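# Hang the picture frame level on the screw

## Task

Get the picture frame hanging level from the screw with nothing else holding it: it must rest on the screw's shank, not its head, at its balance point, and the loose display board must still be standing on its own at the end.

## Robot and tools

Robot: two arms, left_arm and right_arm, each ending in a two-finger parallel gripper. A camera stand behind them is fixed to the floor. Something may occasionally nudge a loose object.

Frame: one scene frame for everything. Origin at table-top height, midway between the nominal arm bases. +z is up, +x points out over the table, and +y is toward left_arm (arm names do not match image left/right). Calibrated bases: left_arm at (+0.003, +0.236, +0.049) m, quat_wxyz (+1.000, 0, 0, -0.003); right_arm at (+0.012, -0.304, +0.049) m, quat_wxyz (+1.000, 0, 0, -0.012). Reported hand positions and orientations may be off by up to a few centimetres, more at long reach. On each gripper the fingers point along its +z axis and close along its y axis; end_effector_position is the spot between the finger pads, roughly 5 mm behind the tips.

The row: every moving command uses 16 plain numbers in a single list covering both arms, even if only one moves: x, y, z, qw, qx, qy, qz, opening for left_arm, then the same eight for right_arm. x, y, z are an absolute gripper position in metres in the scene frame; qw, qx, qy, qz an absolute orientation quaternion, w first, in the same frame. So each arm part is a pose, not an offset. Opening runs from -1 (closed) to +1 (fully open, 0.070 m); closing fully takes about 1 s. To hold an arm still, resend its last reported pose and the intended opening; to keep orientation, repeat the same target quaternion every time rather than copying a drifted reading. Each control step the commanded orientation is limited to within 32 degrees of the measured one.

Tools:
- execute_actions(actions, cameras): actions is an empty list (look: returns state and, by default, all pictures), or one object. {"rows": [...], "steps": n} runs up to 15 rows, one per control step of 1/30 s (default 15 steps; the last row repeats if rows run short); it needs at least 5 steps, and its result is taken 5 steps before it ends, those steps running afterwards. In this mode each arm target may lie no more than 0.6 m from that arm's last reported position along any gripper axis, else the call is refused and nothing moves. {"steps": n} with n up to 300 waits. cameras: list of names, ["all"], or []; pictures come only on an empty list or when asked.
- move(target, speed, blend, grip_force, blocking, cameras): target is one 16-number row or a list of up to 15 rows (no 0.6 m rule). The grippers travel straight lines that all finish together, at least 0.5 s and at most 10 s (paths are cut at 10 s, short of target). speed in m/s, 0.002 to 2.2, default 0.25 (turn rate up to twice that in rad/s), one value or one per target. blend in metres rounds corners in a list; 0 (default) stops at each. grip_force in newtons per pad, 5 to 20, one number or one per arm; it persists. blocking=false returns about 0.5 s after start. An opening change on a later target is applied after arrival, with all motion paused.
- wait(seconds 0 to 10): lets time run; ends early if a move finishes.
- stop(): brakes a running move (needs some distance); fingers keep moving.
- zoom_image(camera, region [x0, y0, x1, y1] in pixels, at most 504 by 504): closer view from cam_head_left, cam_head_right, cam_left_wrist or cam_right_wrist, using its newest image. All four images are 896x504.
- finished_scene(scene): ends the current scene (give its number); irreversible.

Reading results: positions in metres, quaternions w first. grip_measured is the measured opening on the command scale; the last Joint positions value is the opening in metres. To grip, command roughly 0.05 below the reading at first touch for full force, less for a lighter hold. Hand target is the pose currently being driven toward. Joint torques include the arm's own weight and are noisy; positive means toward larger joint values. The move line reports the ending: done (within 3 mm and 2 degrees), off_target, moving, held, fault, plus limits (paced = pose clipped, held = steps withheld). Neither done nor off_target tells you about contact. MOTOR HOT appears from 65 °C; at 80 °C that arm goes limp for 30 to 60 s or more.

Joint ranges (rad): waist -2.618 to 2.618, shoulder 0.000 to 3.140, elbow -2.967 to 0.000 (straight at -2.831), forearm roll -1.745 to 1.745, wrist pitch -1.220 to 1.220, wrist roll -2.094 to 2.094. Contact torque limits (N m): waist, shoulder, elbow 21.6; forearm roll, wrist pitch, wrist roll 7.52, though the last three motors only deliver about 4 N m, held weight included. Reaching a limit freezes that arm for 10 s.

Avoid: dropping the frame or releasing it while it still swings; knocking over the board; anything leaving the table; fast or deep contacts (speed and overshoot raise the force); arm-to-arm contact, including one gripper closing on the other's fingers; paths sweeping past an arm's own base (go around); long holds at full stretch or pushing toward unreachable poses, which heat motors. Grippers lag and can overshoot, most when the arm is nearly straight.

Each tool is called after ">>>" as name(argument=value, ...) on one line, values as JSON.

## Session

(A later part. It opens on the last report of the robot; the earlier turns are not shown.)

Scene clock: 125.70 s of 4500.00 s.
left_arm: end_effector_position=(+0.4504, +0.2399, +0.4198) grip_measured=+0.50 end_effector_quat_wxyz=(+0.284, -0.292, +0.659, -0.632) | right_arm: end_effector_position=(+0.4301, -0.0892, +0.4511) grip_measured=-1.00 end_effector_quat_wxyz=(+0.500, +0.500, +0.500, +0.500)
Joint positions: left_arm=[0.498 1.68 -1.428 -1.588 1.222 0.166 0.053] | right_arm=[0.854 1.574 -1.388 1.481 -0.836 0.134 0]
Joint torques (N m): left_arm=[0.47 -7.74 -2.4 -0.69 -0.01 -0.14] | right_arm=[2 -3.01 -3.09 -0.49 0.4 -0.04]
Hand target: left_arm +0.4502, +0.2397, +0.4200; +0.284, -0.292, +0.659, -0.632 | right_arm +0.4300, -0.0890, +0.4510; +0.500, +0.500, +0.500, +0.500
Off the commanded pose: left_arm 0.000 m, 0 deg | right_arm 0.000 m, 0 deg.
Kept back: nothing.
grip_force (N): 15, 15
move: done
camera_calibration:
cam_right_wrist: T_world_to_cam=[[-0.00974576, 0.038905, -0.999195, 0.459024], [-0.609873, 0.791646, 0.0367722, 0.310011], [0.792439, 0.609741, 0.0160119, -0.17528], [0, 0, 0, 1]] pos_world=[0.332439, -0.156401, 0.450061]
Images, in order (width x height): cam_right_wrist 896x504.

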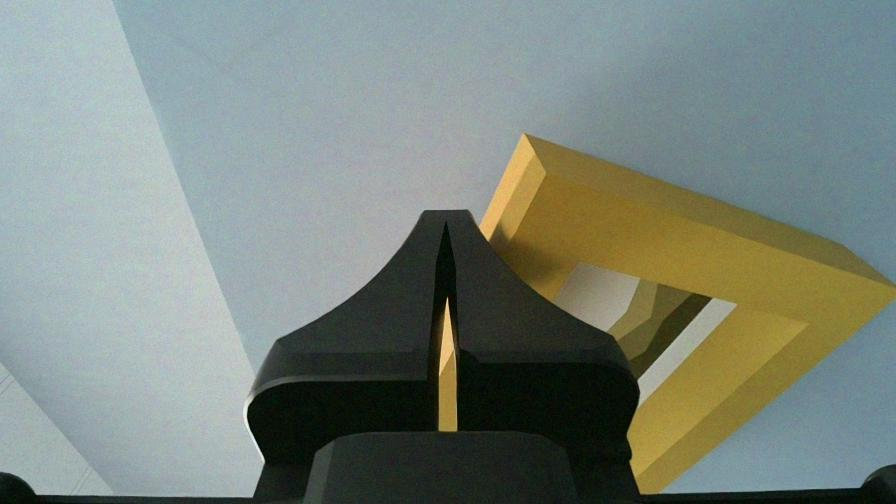

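>>> move(target=[[0.4502,0.2397,0.42,0.284,-0.292,0.659,-0.632,0.5,0.43,-0.089,0.461,0.5,0.5,0.5,0.5,-1],[0.4502,0.2397,0.42,0.284,-0.292,0.659,-0.632,0.5,0.43,-0.085,0.49,0.5,0.5,0.5,0.5,-1]], speed=[0.015,0.05], cameras=["cam_right_wrist","cam_left_wrist","cam_head_left","cam_head_right"])

>>> zoom_image(camera="cam_head_right", region=[400, 10, 520, 110])

>>> zoom_image(camera="cam_head_left", region=[410, 10, 530, 110])

Scene clock: 127.57 s of 4500.00 s.
left_arm: end_effector_position=(+0.4504, +0.2399, +0.4198) grip_measured=+0.50 end_effector_quat_wxyz=(+0.284, -0.292, +0.659, -0.632) | right_arm: end_effector_position=(+0.4299, -0.0853, +0.4908) grip_measured=-1.00 end_effector_quat_wxyz=(+0.500, +0.500, +0.500, +0.500)
Joint positions: left_arm=[0.498 1.68 -1.428 -1.588 1.222 0.166 0.053] | right_arm=[0.864 1.593 -1.569 1.625 -0.842 -0.082 0]
Joint torques (N m): left_arm=[0.49 -7.65 -2.64 -0.74 -0.06 -0.15] | right_arm=[0.57 -5.12 -3.49 -1.07 -0.06 0.18]
Hand target: left_arm +0.4502, +0.2397, +0.4200; +0.284, -0.292, +0.659, -0.632 | right_arm +0.4300, -0.0850, +0.4900; +0.500, +0.500, +0.500, +0.500
Off the commanded pose: left_arm 0.000 m, 0 deg | right_arm 0.001 m, 0 deg.
Kept back: nothing.
grip_force (N): 15, 15
move: done
camera_calibration:
cam_left_wrist: T_world_to_cam=[[0.0358437, -0.054784, 0.997855, -0.418352], [-0.96969, -0.243395, 0.0214692, 0.486769], [0.241696, -0.968379, -0.0618476, 0.271207], [0, 0, 0, 1]] pos_world=[0.42146, 0.358189, 0.423777]
cam_right_wrist: T_world_to_cam=[[-0.00894765, 0.0394777, -0.99918, 0.498257], [-0.610253, 0.791355, 0.0367313, 0.305506], [0.792156, 0.610081, 0.0170106, -0.178556], [0, 0, 0, 1]] pos_world=[0.332338, -0.1525, 0.489664]

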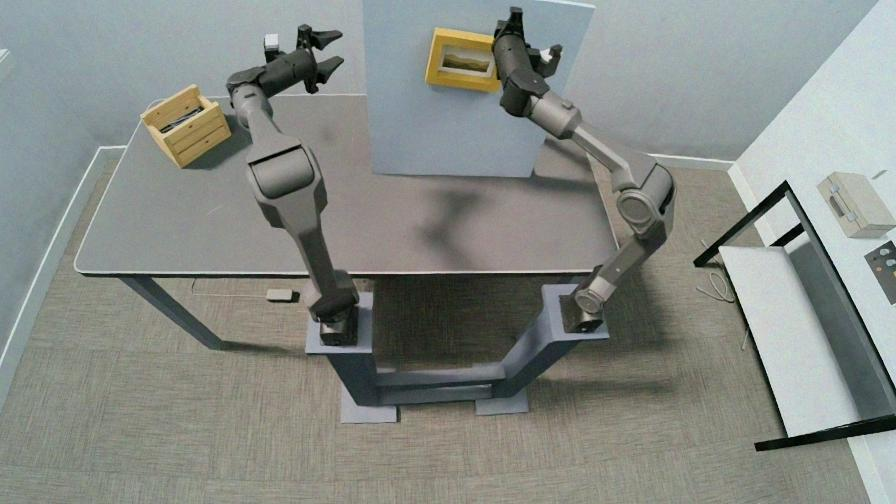

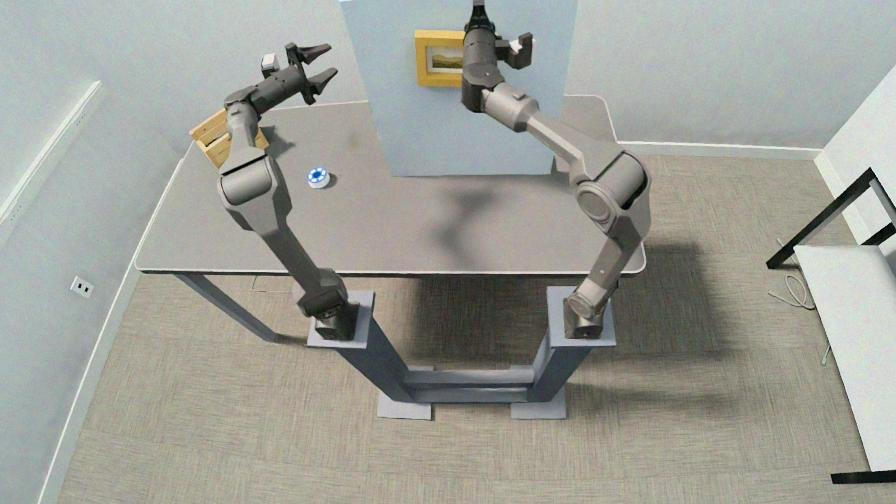

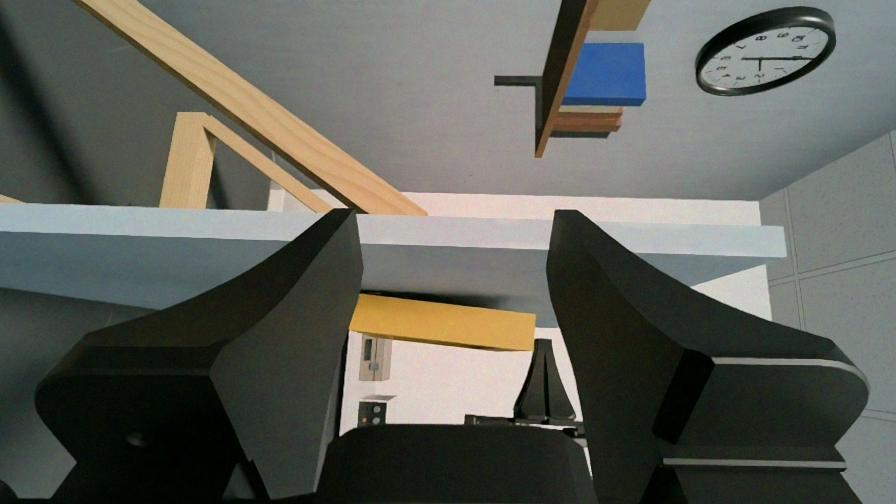

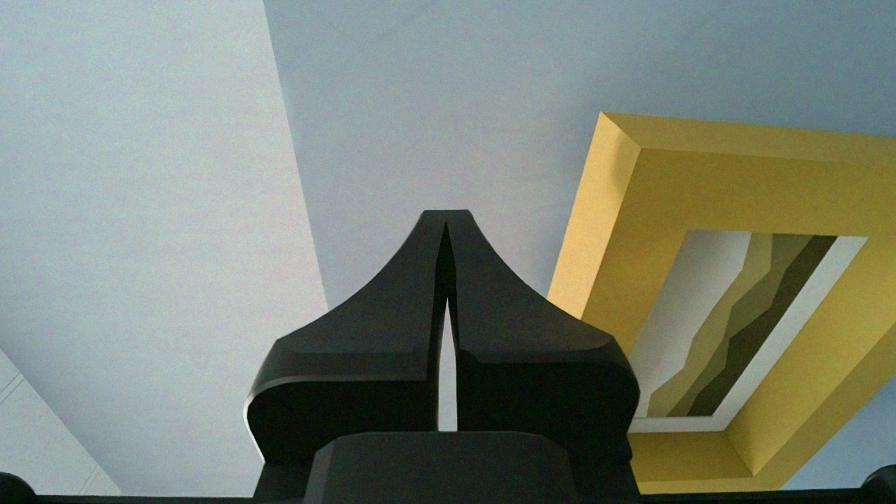

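Scaled by 4.200 from the camera's 896x504 image, which has a finer 1280x720 frame.

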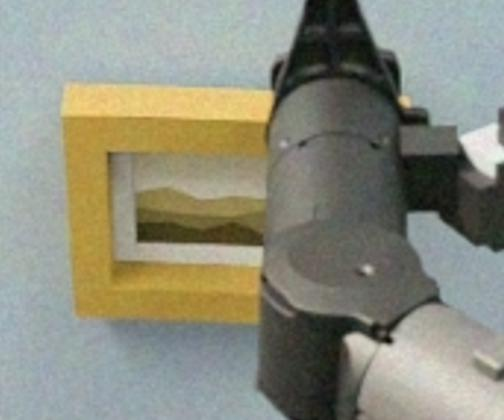

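Scaled by 4.200 from the camera's 896x504 image, which has a finer 1280x720 frame.

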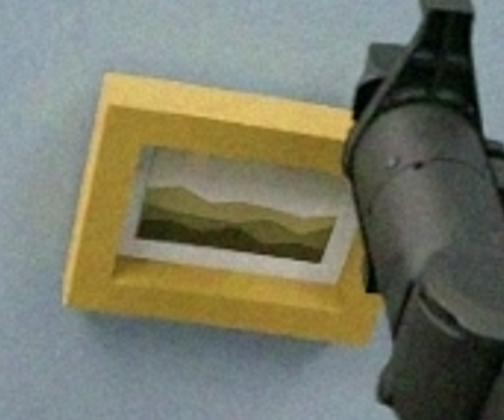

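>>> move(target=[[0.4502,0.2397,0.42,0.284,-0.292,0.659,-0.632,0.5,0.43,-0.02,0.495,0.5,0.5,0.5,0.5,-1],[0.4502,0.2397,0.42,0.284,-0.292,0.659,-0.632,0.5,0.43,0.034,0.495,0.5,0.5,0.5,0.5,-1],[0.4502,0.2397,0.42,0.284,-0.292,0.659,-0.632,0.5,0.43,0.034,0.474,0.5,0.5,0.5,0.5,-1],[0.4502,0.2397,0.42,0.284,-0.292,0.659,-0.632,0.5,0.43,0.034,0.4665,0.5,0.5,0.5,0.5,-1]], speed=[0.1,0.1,0.04,0.015], blend=[0.005,0.01,0,0], cameras=["cam_right_wrist"])

>>> zoom_image(camera="cam_right_wrist", region=[460, 0, 900, 330])

Scene clock: 131.33 s of 4500.00 s.
left_arm: end_effector_position=(+0.4504, +0.2399, +0.4198) grip_measured=+0.50 end_effector_quat_wxyz=(+0.284, -0.292, +0.659, -0.632) | right_arm: end_effector_position=(+0.4298, +0.0341, +0.4664) grip_measured=-1.00 end_effector_quat_wxyz=(+0.500, +0.500, +0.500, +0.500)
Joint positions: left_arm=[0.498 1.68 -1.428 -1.588 1.222 0.166 0.053] | right_arm=[1.069 1.965 -1.985 1.633 -1.049 -0.124 0]
Joint torques (N m): left_arm=[0.54 -7.78 -2.6 -0.72 -0.04 -0.13] | right_arm=[-0.48 -9.37 -3.83 -1.09 0.15 -0.08]
Hand target: left_arm +0.4502, +0.2397, +0.4200; +0.284, -0.292, +0.659, -0.632 | right_arm +0.4300, +0.0340, +0.4665; +0.500, +0.500, +0.500, +0.500
Off the commanded pose: left_arm 0.000 m, 0 deg | right_arm 0.000 m, 0 deg.
Kept back: nothing.
grip_force (N): 15, 15
move: done
camera_calibration:
cam_right_wrist: T_world_to_cam=[[-0.00994499, 0.0386473, -0.999203, 0.469577], [-0.610105, 0.791471, 0.0366849, 0.211906], [0.792258, 0.609984, 0.0157078, -0.250276], [0, 0, 0, 1]] pos_world=[0.332239, -0.0332009, 0.46536]
Images, in order (width x height): cam_right_wrist 896x504.

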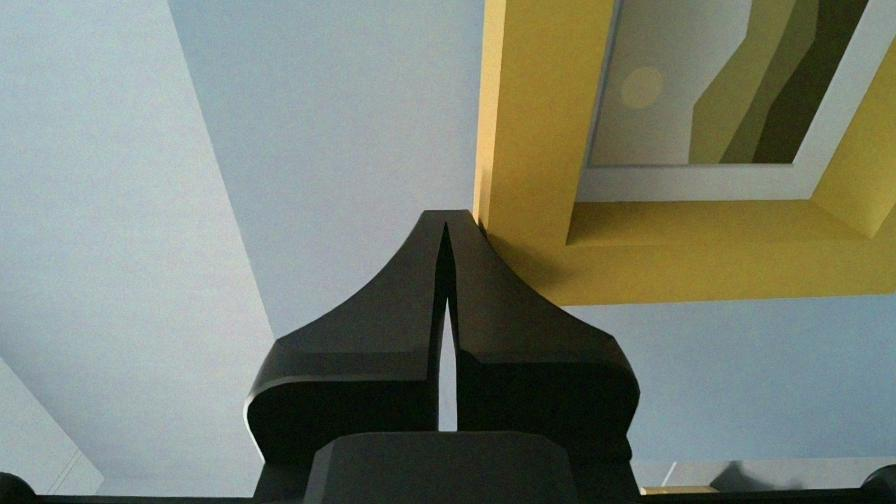

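Invalid region (460, 0, 900, 330): it reaches outside that camera's 896x504 image.

>>> move(target=[[0.4502,0.2397,0.42,0.284,-0.292,0.659,-0.632,0.5,0.43,0.034,0.4659,0.5,0.5,0.5,0.5,-1],[0.4502,0.2397,0.42,0.284,-0.292,0.659,-0.632,0.5,0.43,0.034,0.475,0.5,0.5,0.5,0.5,-1],[0.4502,0.2397,0.42,0.284,-0.292,0.659,-0.632,0.5,0.37,0.034,0.475,0.5,0.5,0.5,0.5,-1],[0.4502,0.2397,0.42,0.284,-0.292,0.659,-0.632,0.5,0.36,-0.0392,0.4465,0.5,0.5,0.5,0.5,-1]], speed=[0.01,0.02,0.08,0.1], blend=[0,0.004,0.02,0], cameras=["cam_right_wrist","cam_head_left","cam_head_right"])

>>> zoom_image(camera="cam_right_wrist", region=[390, 0, 520, 340])

>>> zoom_image(camera="cam_head_right", region=[400, 10, 520, 110])

>>> zoom_image(camera="cam_head_left", region=[410, 10, 530, 110])

Scene clock: 134.63 s of 4500.00 s.
left_arm: end_effector_position=(+0.4504, +0.2399, +0.4198) grip_measured=+0.50 end_effector_quat_wxyz=(+0.284, -0.292, +0.659, -0.632) | right_arm: end_effector_position=(+0.3599, -0.0395, +0.4463) grip_measured=-1.00 end_effector_quat_wxyz=(+0.500, +0.500, +0.500, +0.500)
Joint positions: left_arm=[0.498 1.68 -1.428 -1.588 1.222 0.166 0.053] | right_arm=[1.15 1.581 -1.378 1.516 -1.129 0.128 0]
Joint torques (N m): left_arm=[0.41 -7.66 -2.5 -0.71 -0.04 -0.12] | right_arm=[0.45 -4.87 -4.57 -1.16 -0.03 -0.17]
Hand target: left_arm +0.4502, +0.2397, +0.4200; +0.284, -0.292, +0.659, -0.632 | right_arm +0.3600, -0.0392, +0.4465; +0.500, +0.500, +0.500, +0.500
Off the commanded pose: left_arm 0.000 m, 0 deg | right_arm 0.000 m, 0 deg.
Kept back: nothing.
grip_force (N): 15, 15
move: done
camera_calibration:
cam_right_wrist: T_world_to_cam=[[-0.0100897, 0.0386701, -0.999201, 0.451781], [-0.610211, 0.791384, 0.0367891, 0.228218], [0.792175, 0.610095, 0.015612, -0.149612], [0, 0, 0, 1]] pos_world=[0.262338, -0.106801, 0.44536]
Images, in order (width x height): cam_head_left 896x504, cam_head_right 896x504, cam_right_wrist 896x504.

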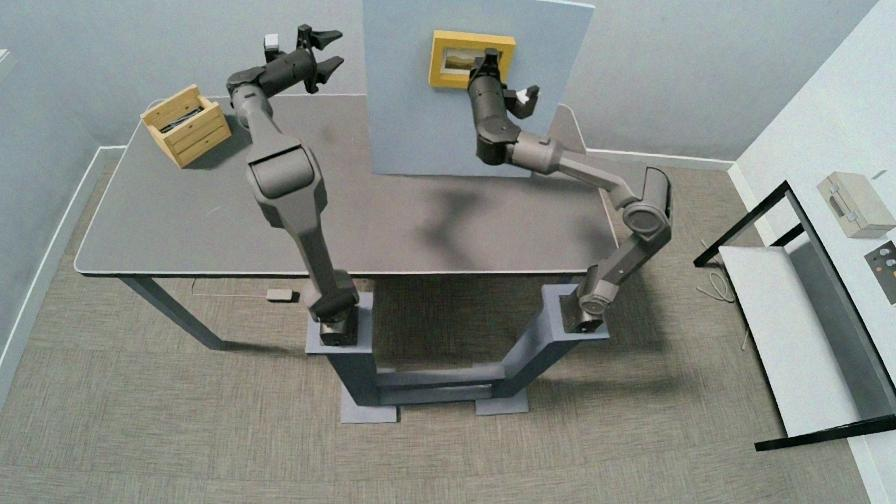

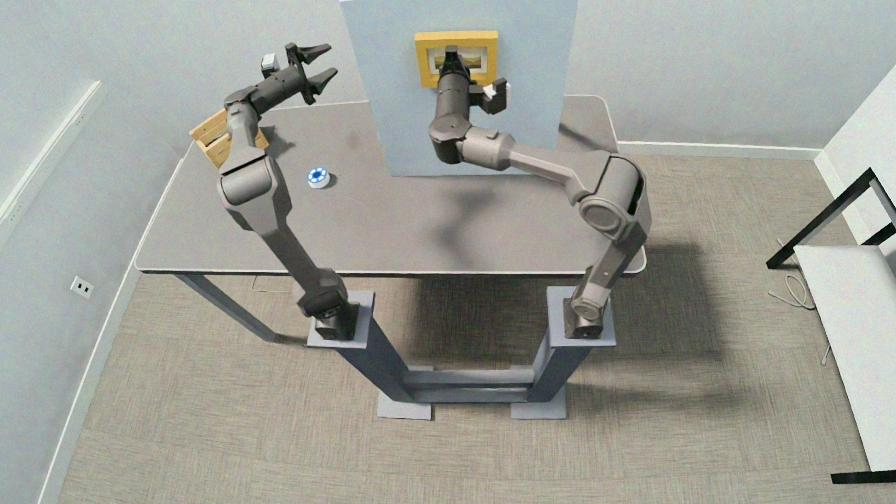

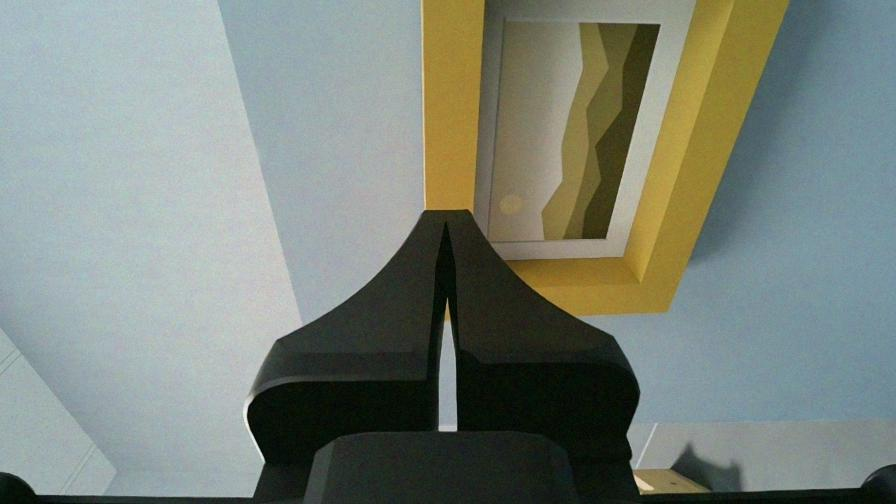

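Scaled by 1.482 from the camera's 896x504 image, which has a finer 1280x720 frame.

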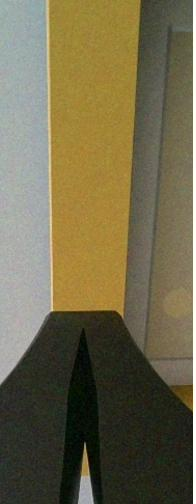

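Scaled by 4.200 from the camera's 896x504 image, which has a finer 1280x720 frame.

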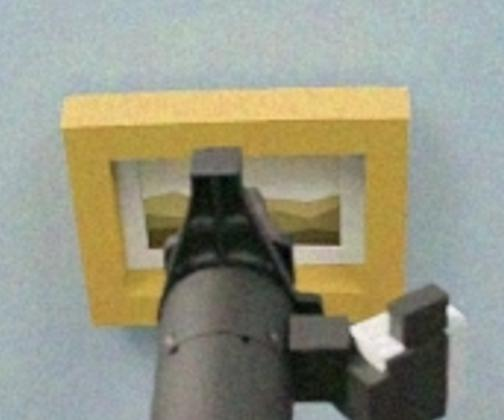

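Scaled by 4.200 from the camera's 896x504 image, which has a finer 1280x720 frame.

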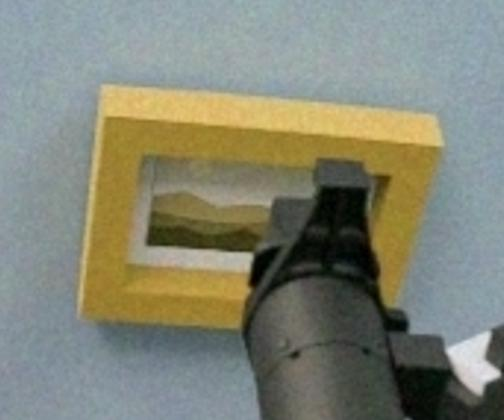

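>>> move(target=[0.4502,0.2397,0.42,0.284,-0.292,0.659,-0.632,0.5,0.28,-0.12,0.35,0.5,0.5,0.5,0.5,-1], speed=0.2, cameras=["cam_right_wrist","cam_head_left","cam_head_right","cam_left_wrist"])

>>> zoom_image(camera="cam_left_wrist", region=[345, 280, 545, 360])

>>> zoom_image(camera="cam_head_right", region=[400, 10, 520, 110])

>>> zoom_image(camera="cam_head_left", region=[410, 10, 530, 110])

Scene clock: 136.30 s of 4500.00 s.
left_arm: end_effector_position=(+0.4504, +0.2399, +0.4198) grip_measured=+0.50 end_effector_quat_wxyz=(+0.284, -0.292, +0.659, -0.632) | right_arm: end_effector_position=(+0.2803, -0.1203, +0.3500) grip_measured=-1.00 end_effector_quat_wxyz=(+0.468, +0.488, +0.531, +0.511)
Joint positions: left_arm=[0.498 1.68 -1.428 -1.588 1.222 0.166 0.053] | right_arm=[1.313 1.211 -0.668 1.441 -1.224 0.472 0]
Joint torques (N m): left_arm=[0.55 -7.75 -2.64 -0.72 -0.05 -0.11] | right_arm=[-0.34 -1.37 -4.31 -1.17 -0.43 -0.01]
Hand target: left_arm +0.4502, +0.2397, +0.4200; +0.284, -0.292, +0.659, -0.632 | right_arm +0.2805, -0.1202, +0.3501; +0.468, +0.488, +0.531, +0.511
Off the commanded pose: left_arm 0.000 m, 0 deg | right_arm 0.000 m, 5 deg.
joint sent to its limit (right arm) — joint 5 (wrist pitch), lower limit.
Kept back: nothing.
grip_force (N): 15, 15
move: off_target (right_arm)
camera_calibration:
cam_left_wrist: T_world_to_cam=[[0.0358437, -0.054784, 0.997855, -0.418352], [-0.96969, -0.243395, 0.0214692, 0.486769], [0.241696, -0.968379, -0.0618476, 0.271207], [0, 0, 0, 1]] pos_world=[0.42146, 0.358189, 0.423777]
cam_right_wrist: T_world_to_cam=[[-0.05363, 0.036095, -0.997908, 0.369241], [-0.673877, 0.736166, 0.0628434, 0.249219], [0.736894, 0.675838, -0.015157, -0.00156687], [0, 0, 0, 1]] pos_world=[0.1889, -0.195736, 0.352783]

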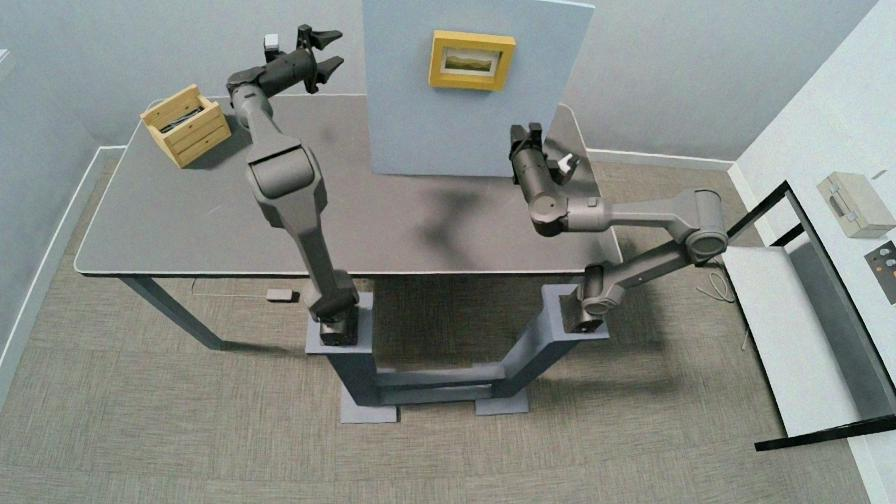

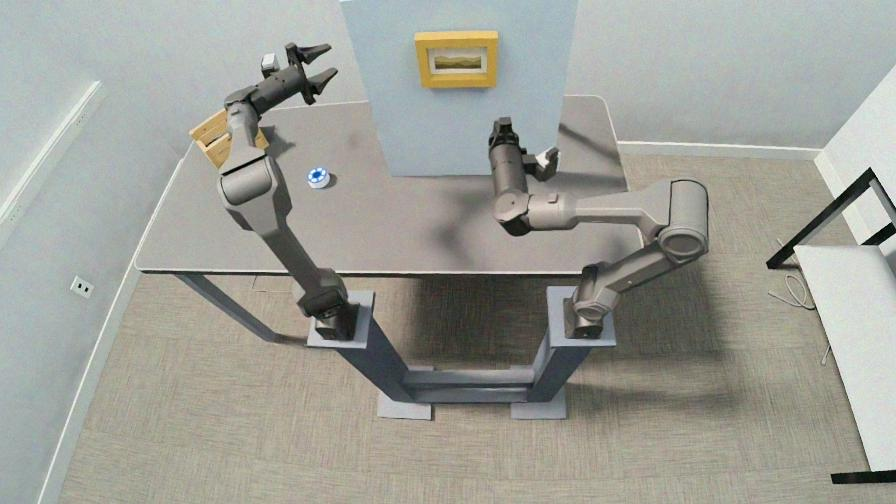

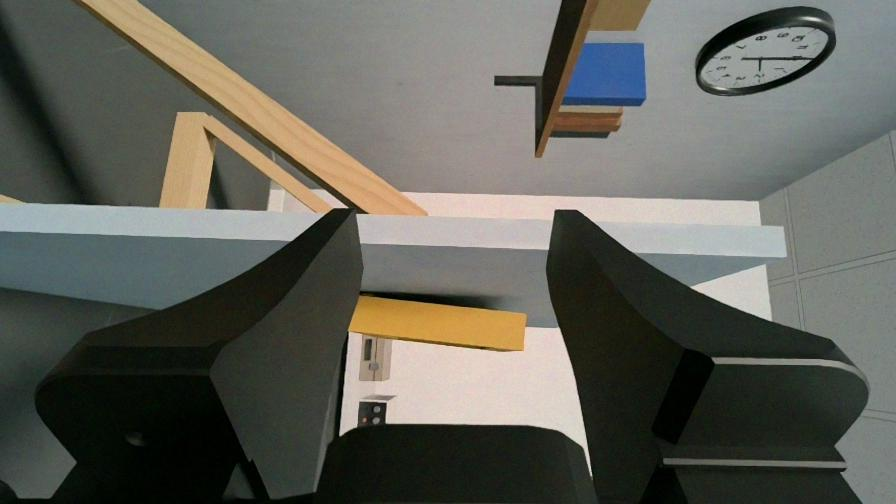

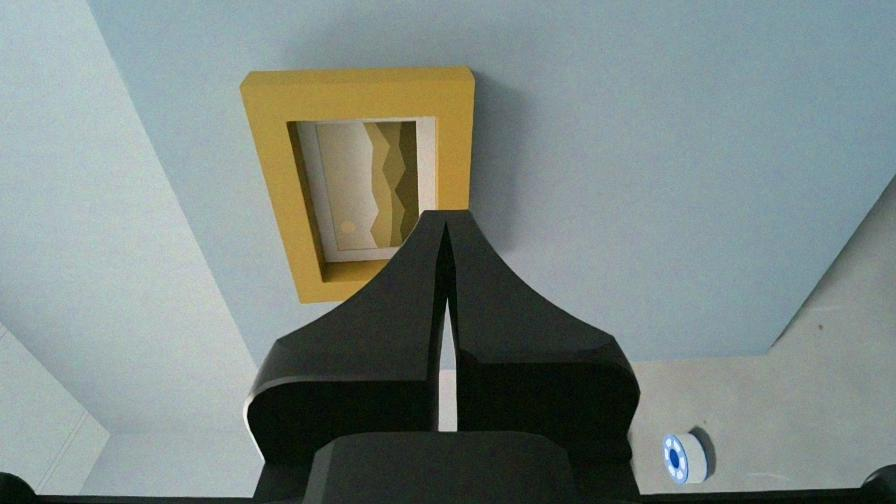

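Scaled by 2.520 from the camera's 896x504 image, which has a finer 1280x720 frame.

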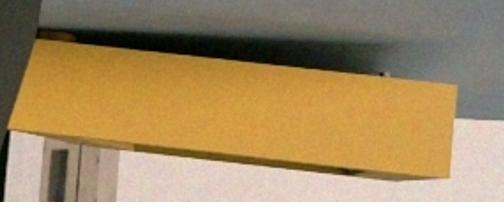

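Scaled by 4.200 from the camera's 896x504 image, which has a finer 1280x720 frame.

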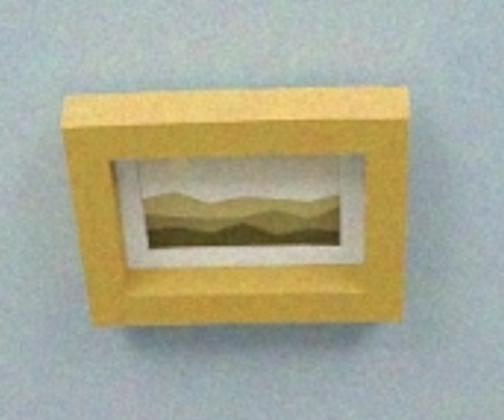

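Scaled by 4.200 from the camera's 896x504 image, which has a finer 1280x720 frame.

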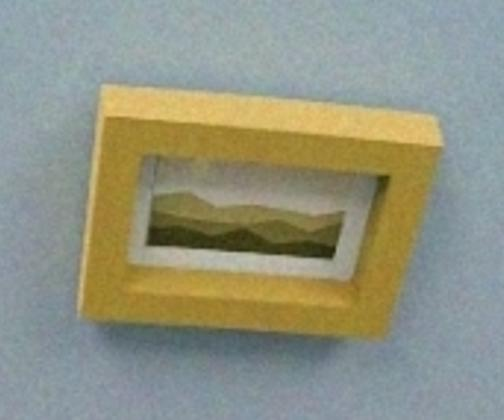

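>>> move(target=[0.477,0.2397,0.42,0.284,-0.292,0.659,-0.632,0.5,0.2803,-0.1203,0.35,0.468,0.488,0.531,0.511,-1], speed=0.08, cameras=["cam_left_wrist"])

>>> zoom_image(camera="cam_left_wrist", region=[345, 270, 565, 370])

Scene clock: 138.20 s of 4500.00 s.
left_arm: end_effector_position=(+0.4774, +0.2399, +0.4200) grip_measured=+0.50 end_effector_quat_wxyz=(+0.284, -0.292, +0.659, -0.632) | right_arm: end_effector_position=(+0.2804, -0.1201, +0.3500) grip_measured=-1.00 end_effector_quat_wxyz=(+0.468, +0.488, +0.531, +0.511)
Joint positions: left_arm=[0.461 1.766 -1.542 -1.584 1.185 0.137 0.053] | right_arm=[1.313 1.212 -0.669 1.441 -1.224 0.472 0]
Joint torques (N m): left_arm=[-0.34 -7.57 -2.54 -0.77 0.23 0] | right_arm=[0.7 -3.33 -3.14 -1.16 -0.37 0.05]
Hand target: left_arm +0.4770, +0.2397, +0.4200; +0.284, -0.292, +0.659, -0.632 | right_arm +0.2803, -0.1203, +0.3500; +0.468, +0.488, +0.531, +0.511
Off the commanded pose: left_arm 0.000 m, 0 deg | right_arm 0.000 m, 0 deg.
Kept back: nothing.
grip_force (N): 15, 15
move: done
camera_calibration:
cam_left_wrist: T_world_to_cam=[[0.0355822, -0.0537183, 0.997922, -0.419715], [-0.969725, -0.243255, 0.0214824, 0.512787], [0.241595, -0.968474, -0.0607475, 0.264227], [0, 0, 0, 1]] pos_world=[0.44836, 0.358089, 0.423878]
Images, in order (width x height): cam_left_wrist 896x504.

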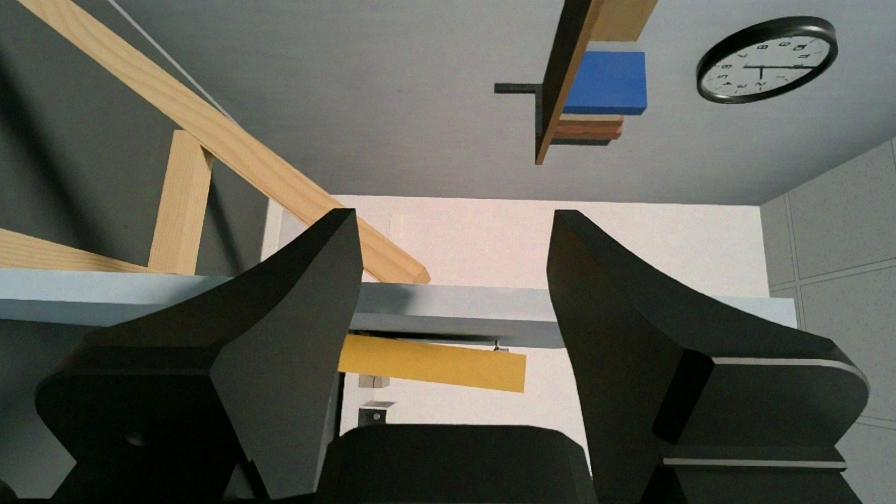

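Scaled by 2.291 from the camera's 896x504 image, which has a finer 1280x720 frame.

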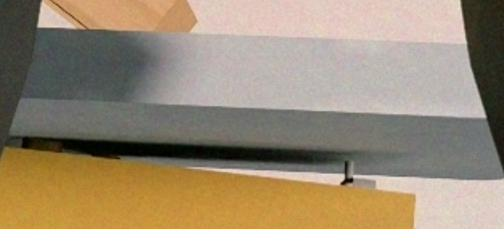

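>>> zoom_image(camera="cam_left_wrist", region=[470, 325, 530, 365])

Scaled by 8.400 from the camera's 896x504 image, which has a finer 1280x720 frame.

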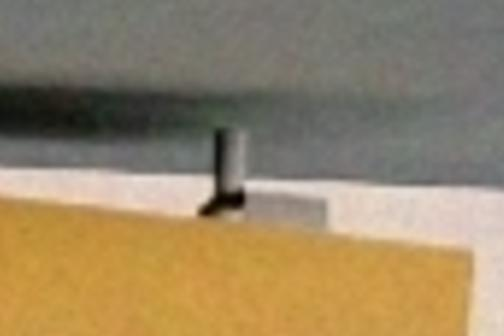

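>>> zoom_image(camera="cam_left_wrist", region=[486, 335, 516, 357])

Scaled by 16.800 from the camera's 896x504 image, which has a finer 1280x720 frame.

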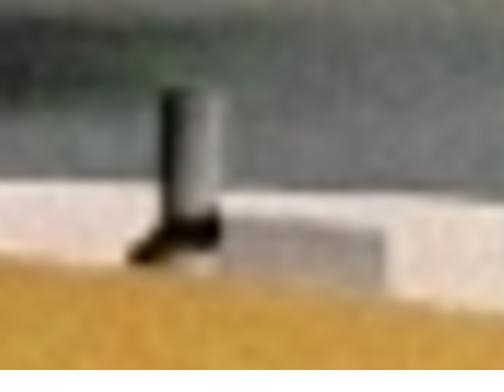

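>>> move(target=[0.485,0.2397,0.40,0.284,-0.292,0.659,-0.632,0.5,0.2803,-0.1203,0.35,0.468,0.488,0.531,0.511,-1], speed=0.08, cameras=["cam_left_wrist"])

>>> zoom_image(camera="cam_left_wrist", region=[345, 290, 565, 400])

>>> zoom_image(camera="cam_left_wrist", region=[490, 335, 550, 375])

Scene clock: 143.37 s of 4500.00 s.
left_arm: end_effector_position=(+0.4850, +0.2398, +0.3996) grip_measured=+0.50 end_effector_quat_wxyz=(+0.284, -0.292, +0.659, -0.632) | right_arm: end_effector_position=(+0.2803, -0.1202, +0.3498) grip_measured=-1.00 end_effector_quat_wxyz=(+0.468, +0.488, +0.531, +0.511)
Joint positions: left_arm=[0.451 1.797 -1.505 -1.613 1.178 0.211 0.053] | right_arm=[1.313 1.212 -0.668 1.441 -1.224 0.472 0]
Joint torques (N m): left_arm=[-0.67 -7.52 -3.18 -0.91 0.07 -0.14] | right_arm=[0.72 -3.33 -3.17 -1.1 -0.26 0.17]
Hand target: left_arm +0.4850, +0.2397, +0.4000; +0.284, -0.292, +0.659, -0.632 | right_arm +0.2803, -0.1203, +0.3500; +0.468, +0.488, +0.531, +0.511
Off the commanded pose: left_arm 0.000 m, 0 deg | right_arm 0.000 m, 0 deg.
Kept back: nothing.
grip_force (N): 15, 15
move: done
camera_calibration:
cam_left_wrist: T_world_to_cam=[[0.0358625, -0.0545829, 0.997865, -0.399529], [-0.969817, -0.242877, 0.0215692, 0.520659], [0.241182, -0.96852, -0.0616456, 0.261678], [0, 0, 0, 1]] pos_world=[0.45616, 0.358089, 0.403577]
Images, in order (width x height): cam_left_wrist 896x504.

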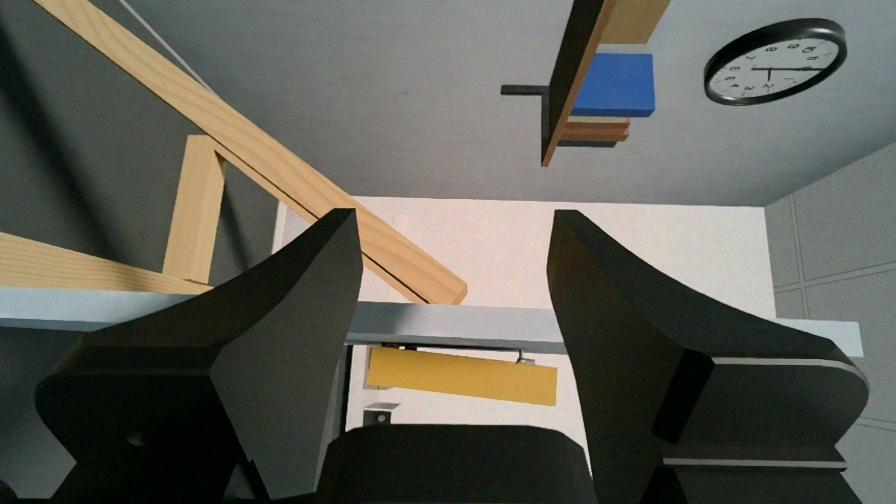

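Scaled by 2.291 from the camera's 896x504 image, which has a finer 1280x720 frame.

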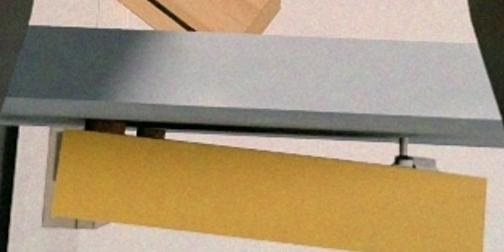

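Scaled by 8.400 from the camera's 896x504 image, which has a finer 1280x720 frame.

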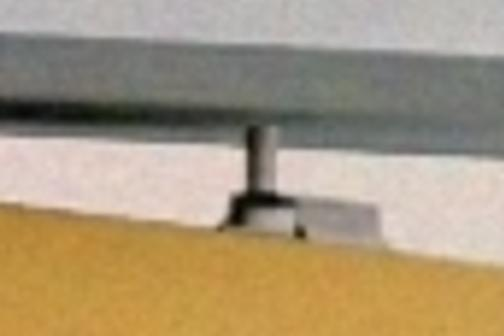

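>>> finished_scene(scene=1)

The scene is finished: the task was done.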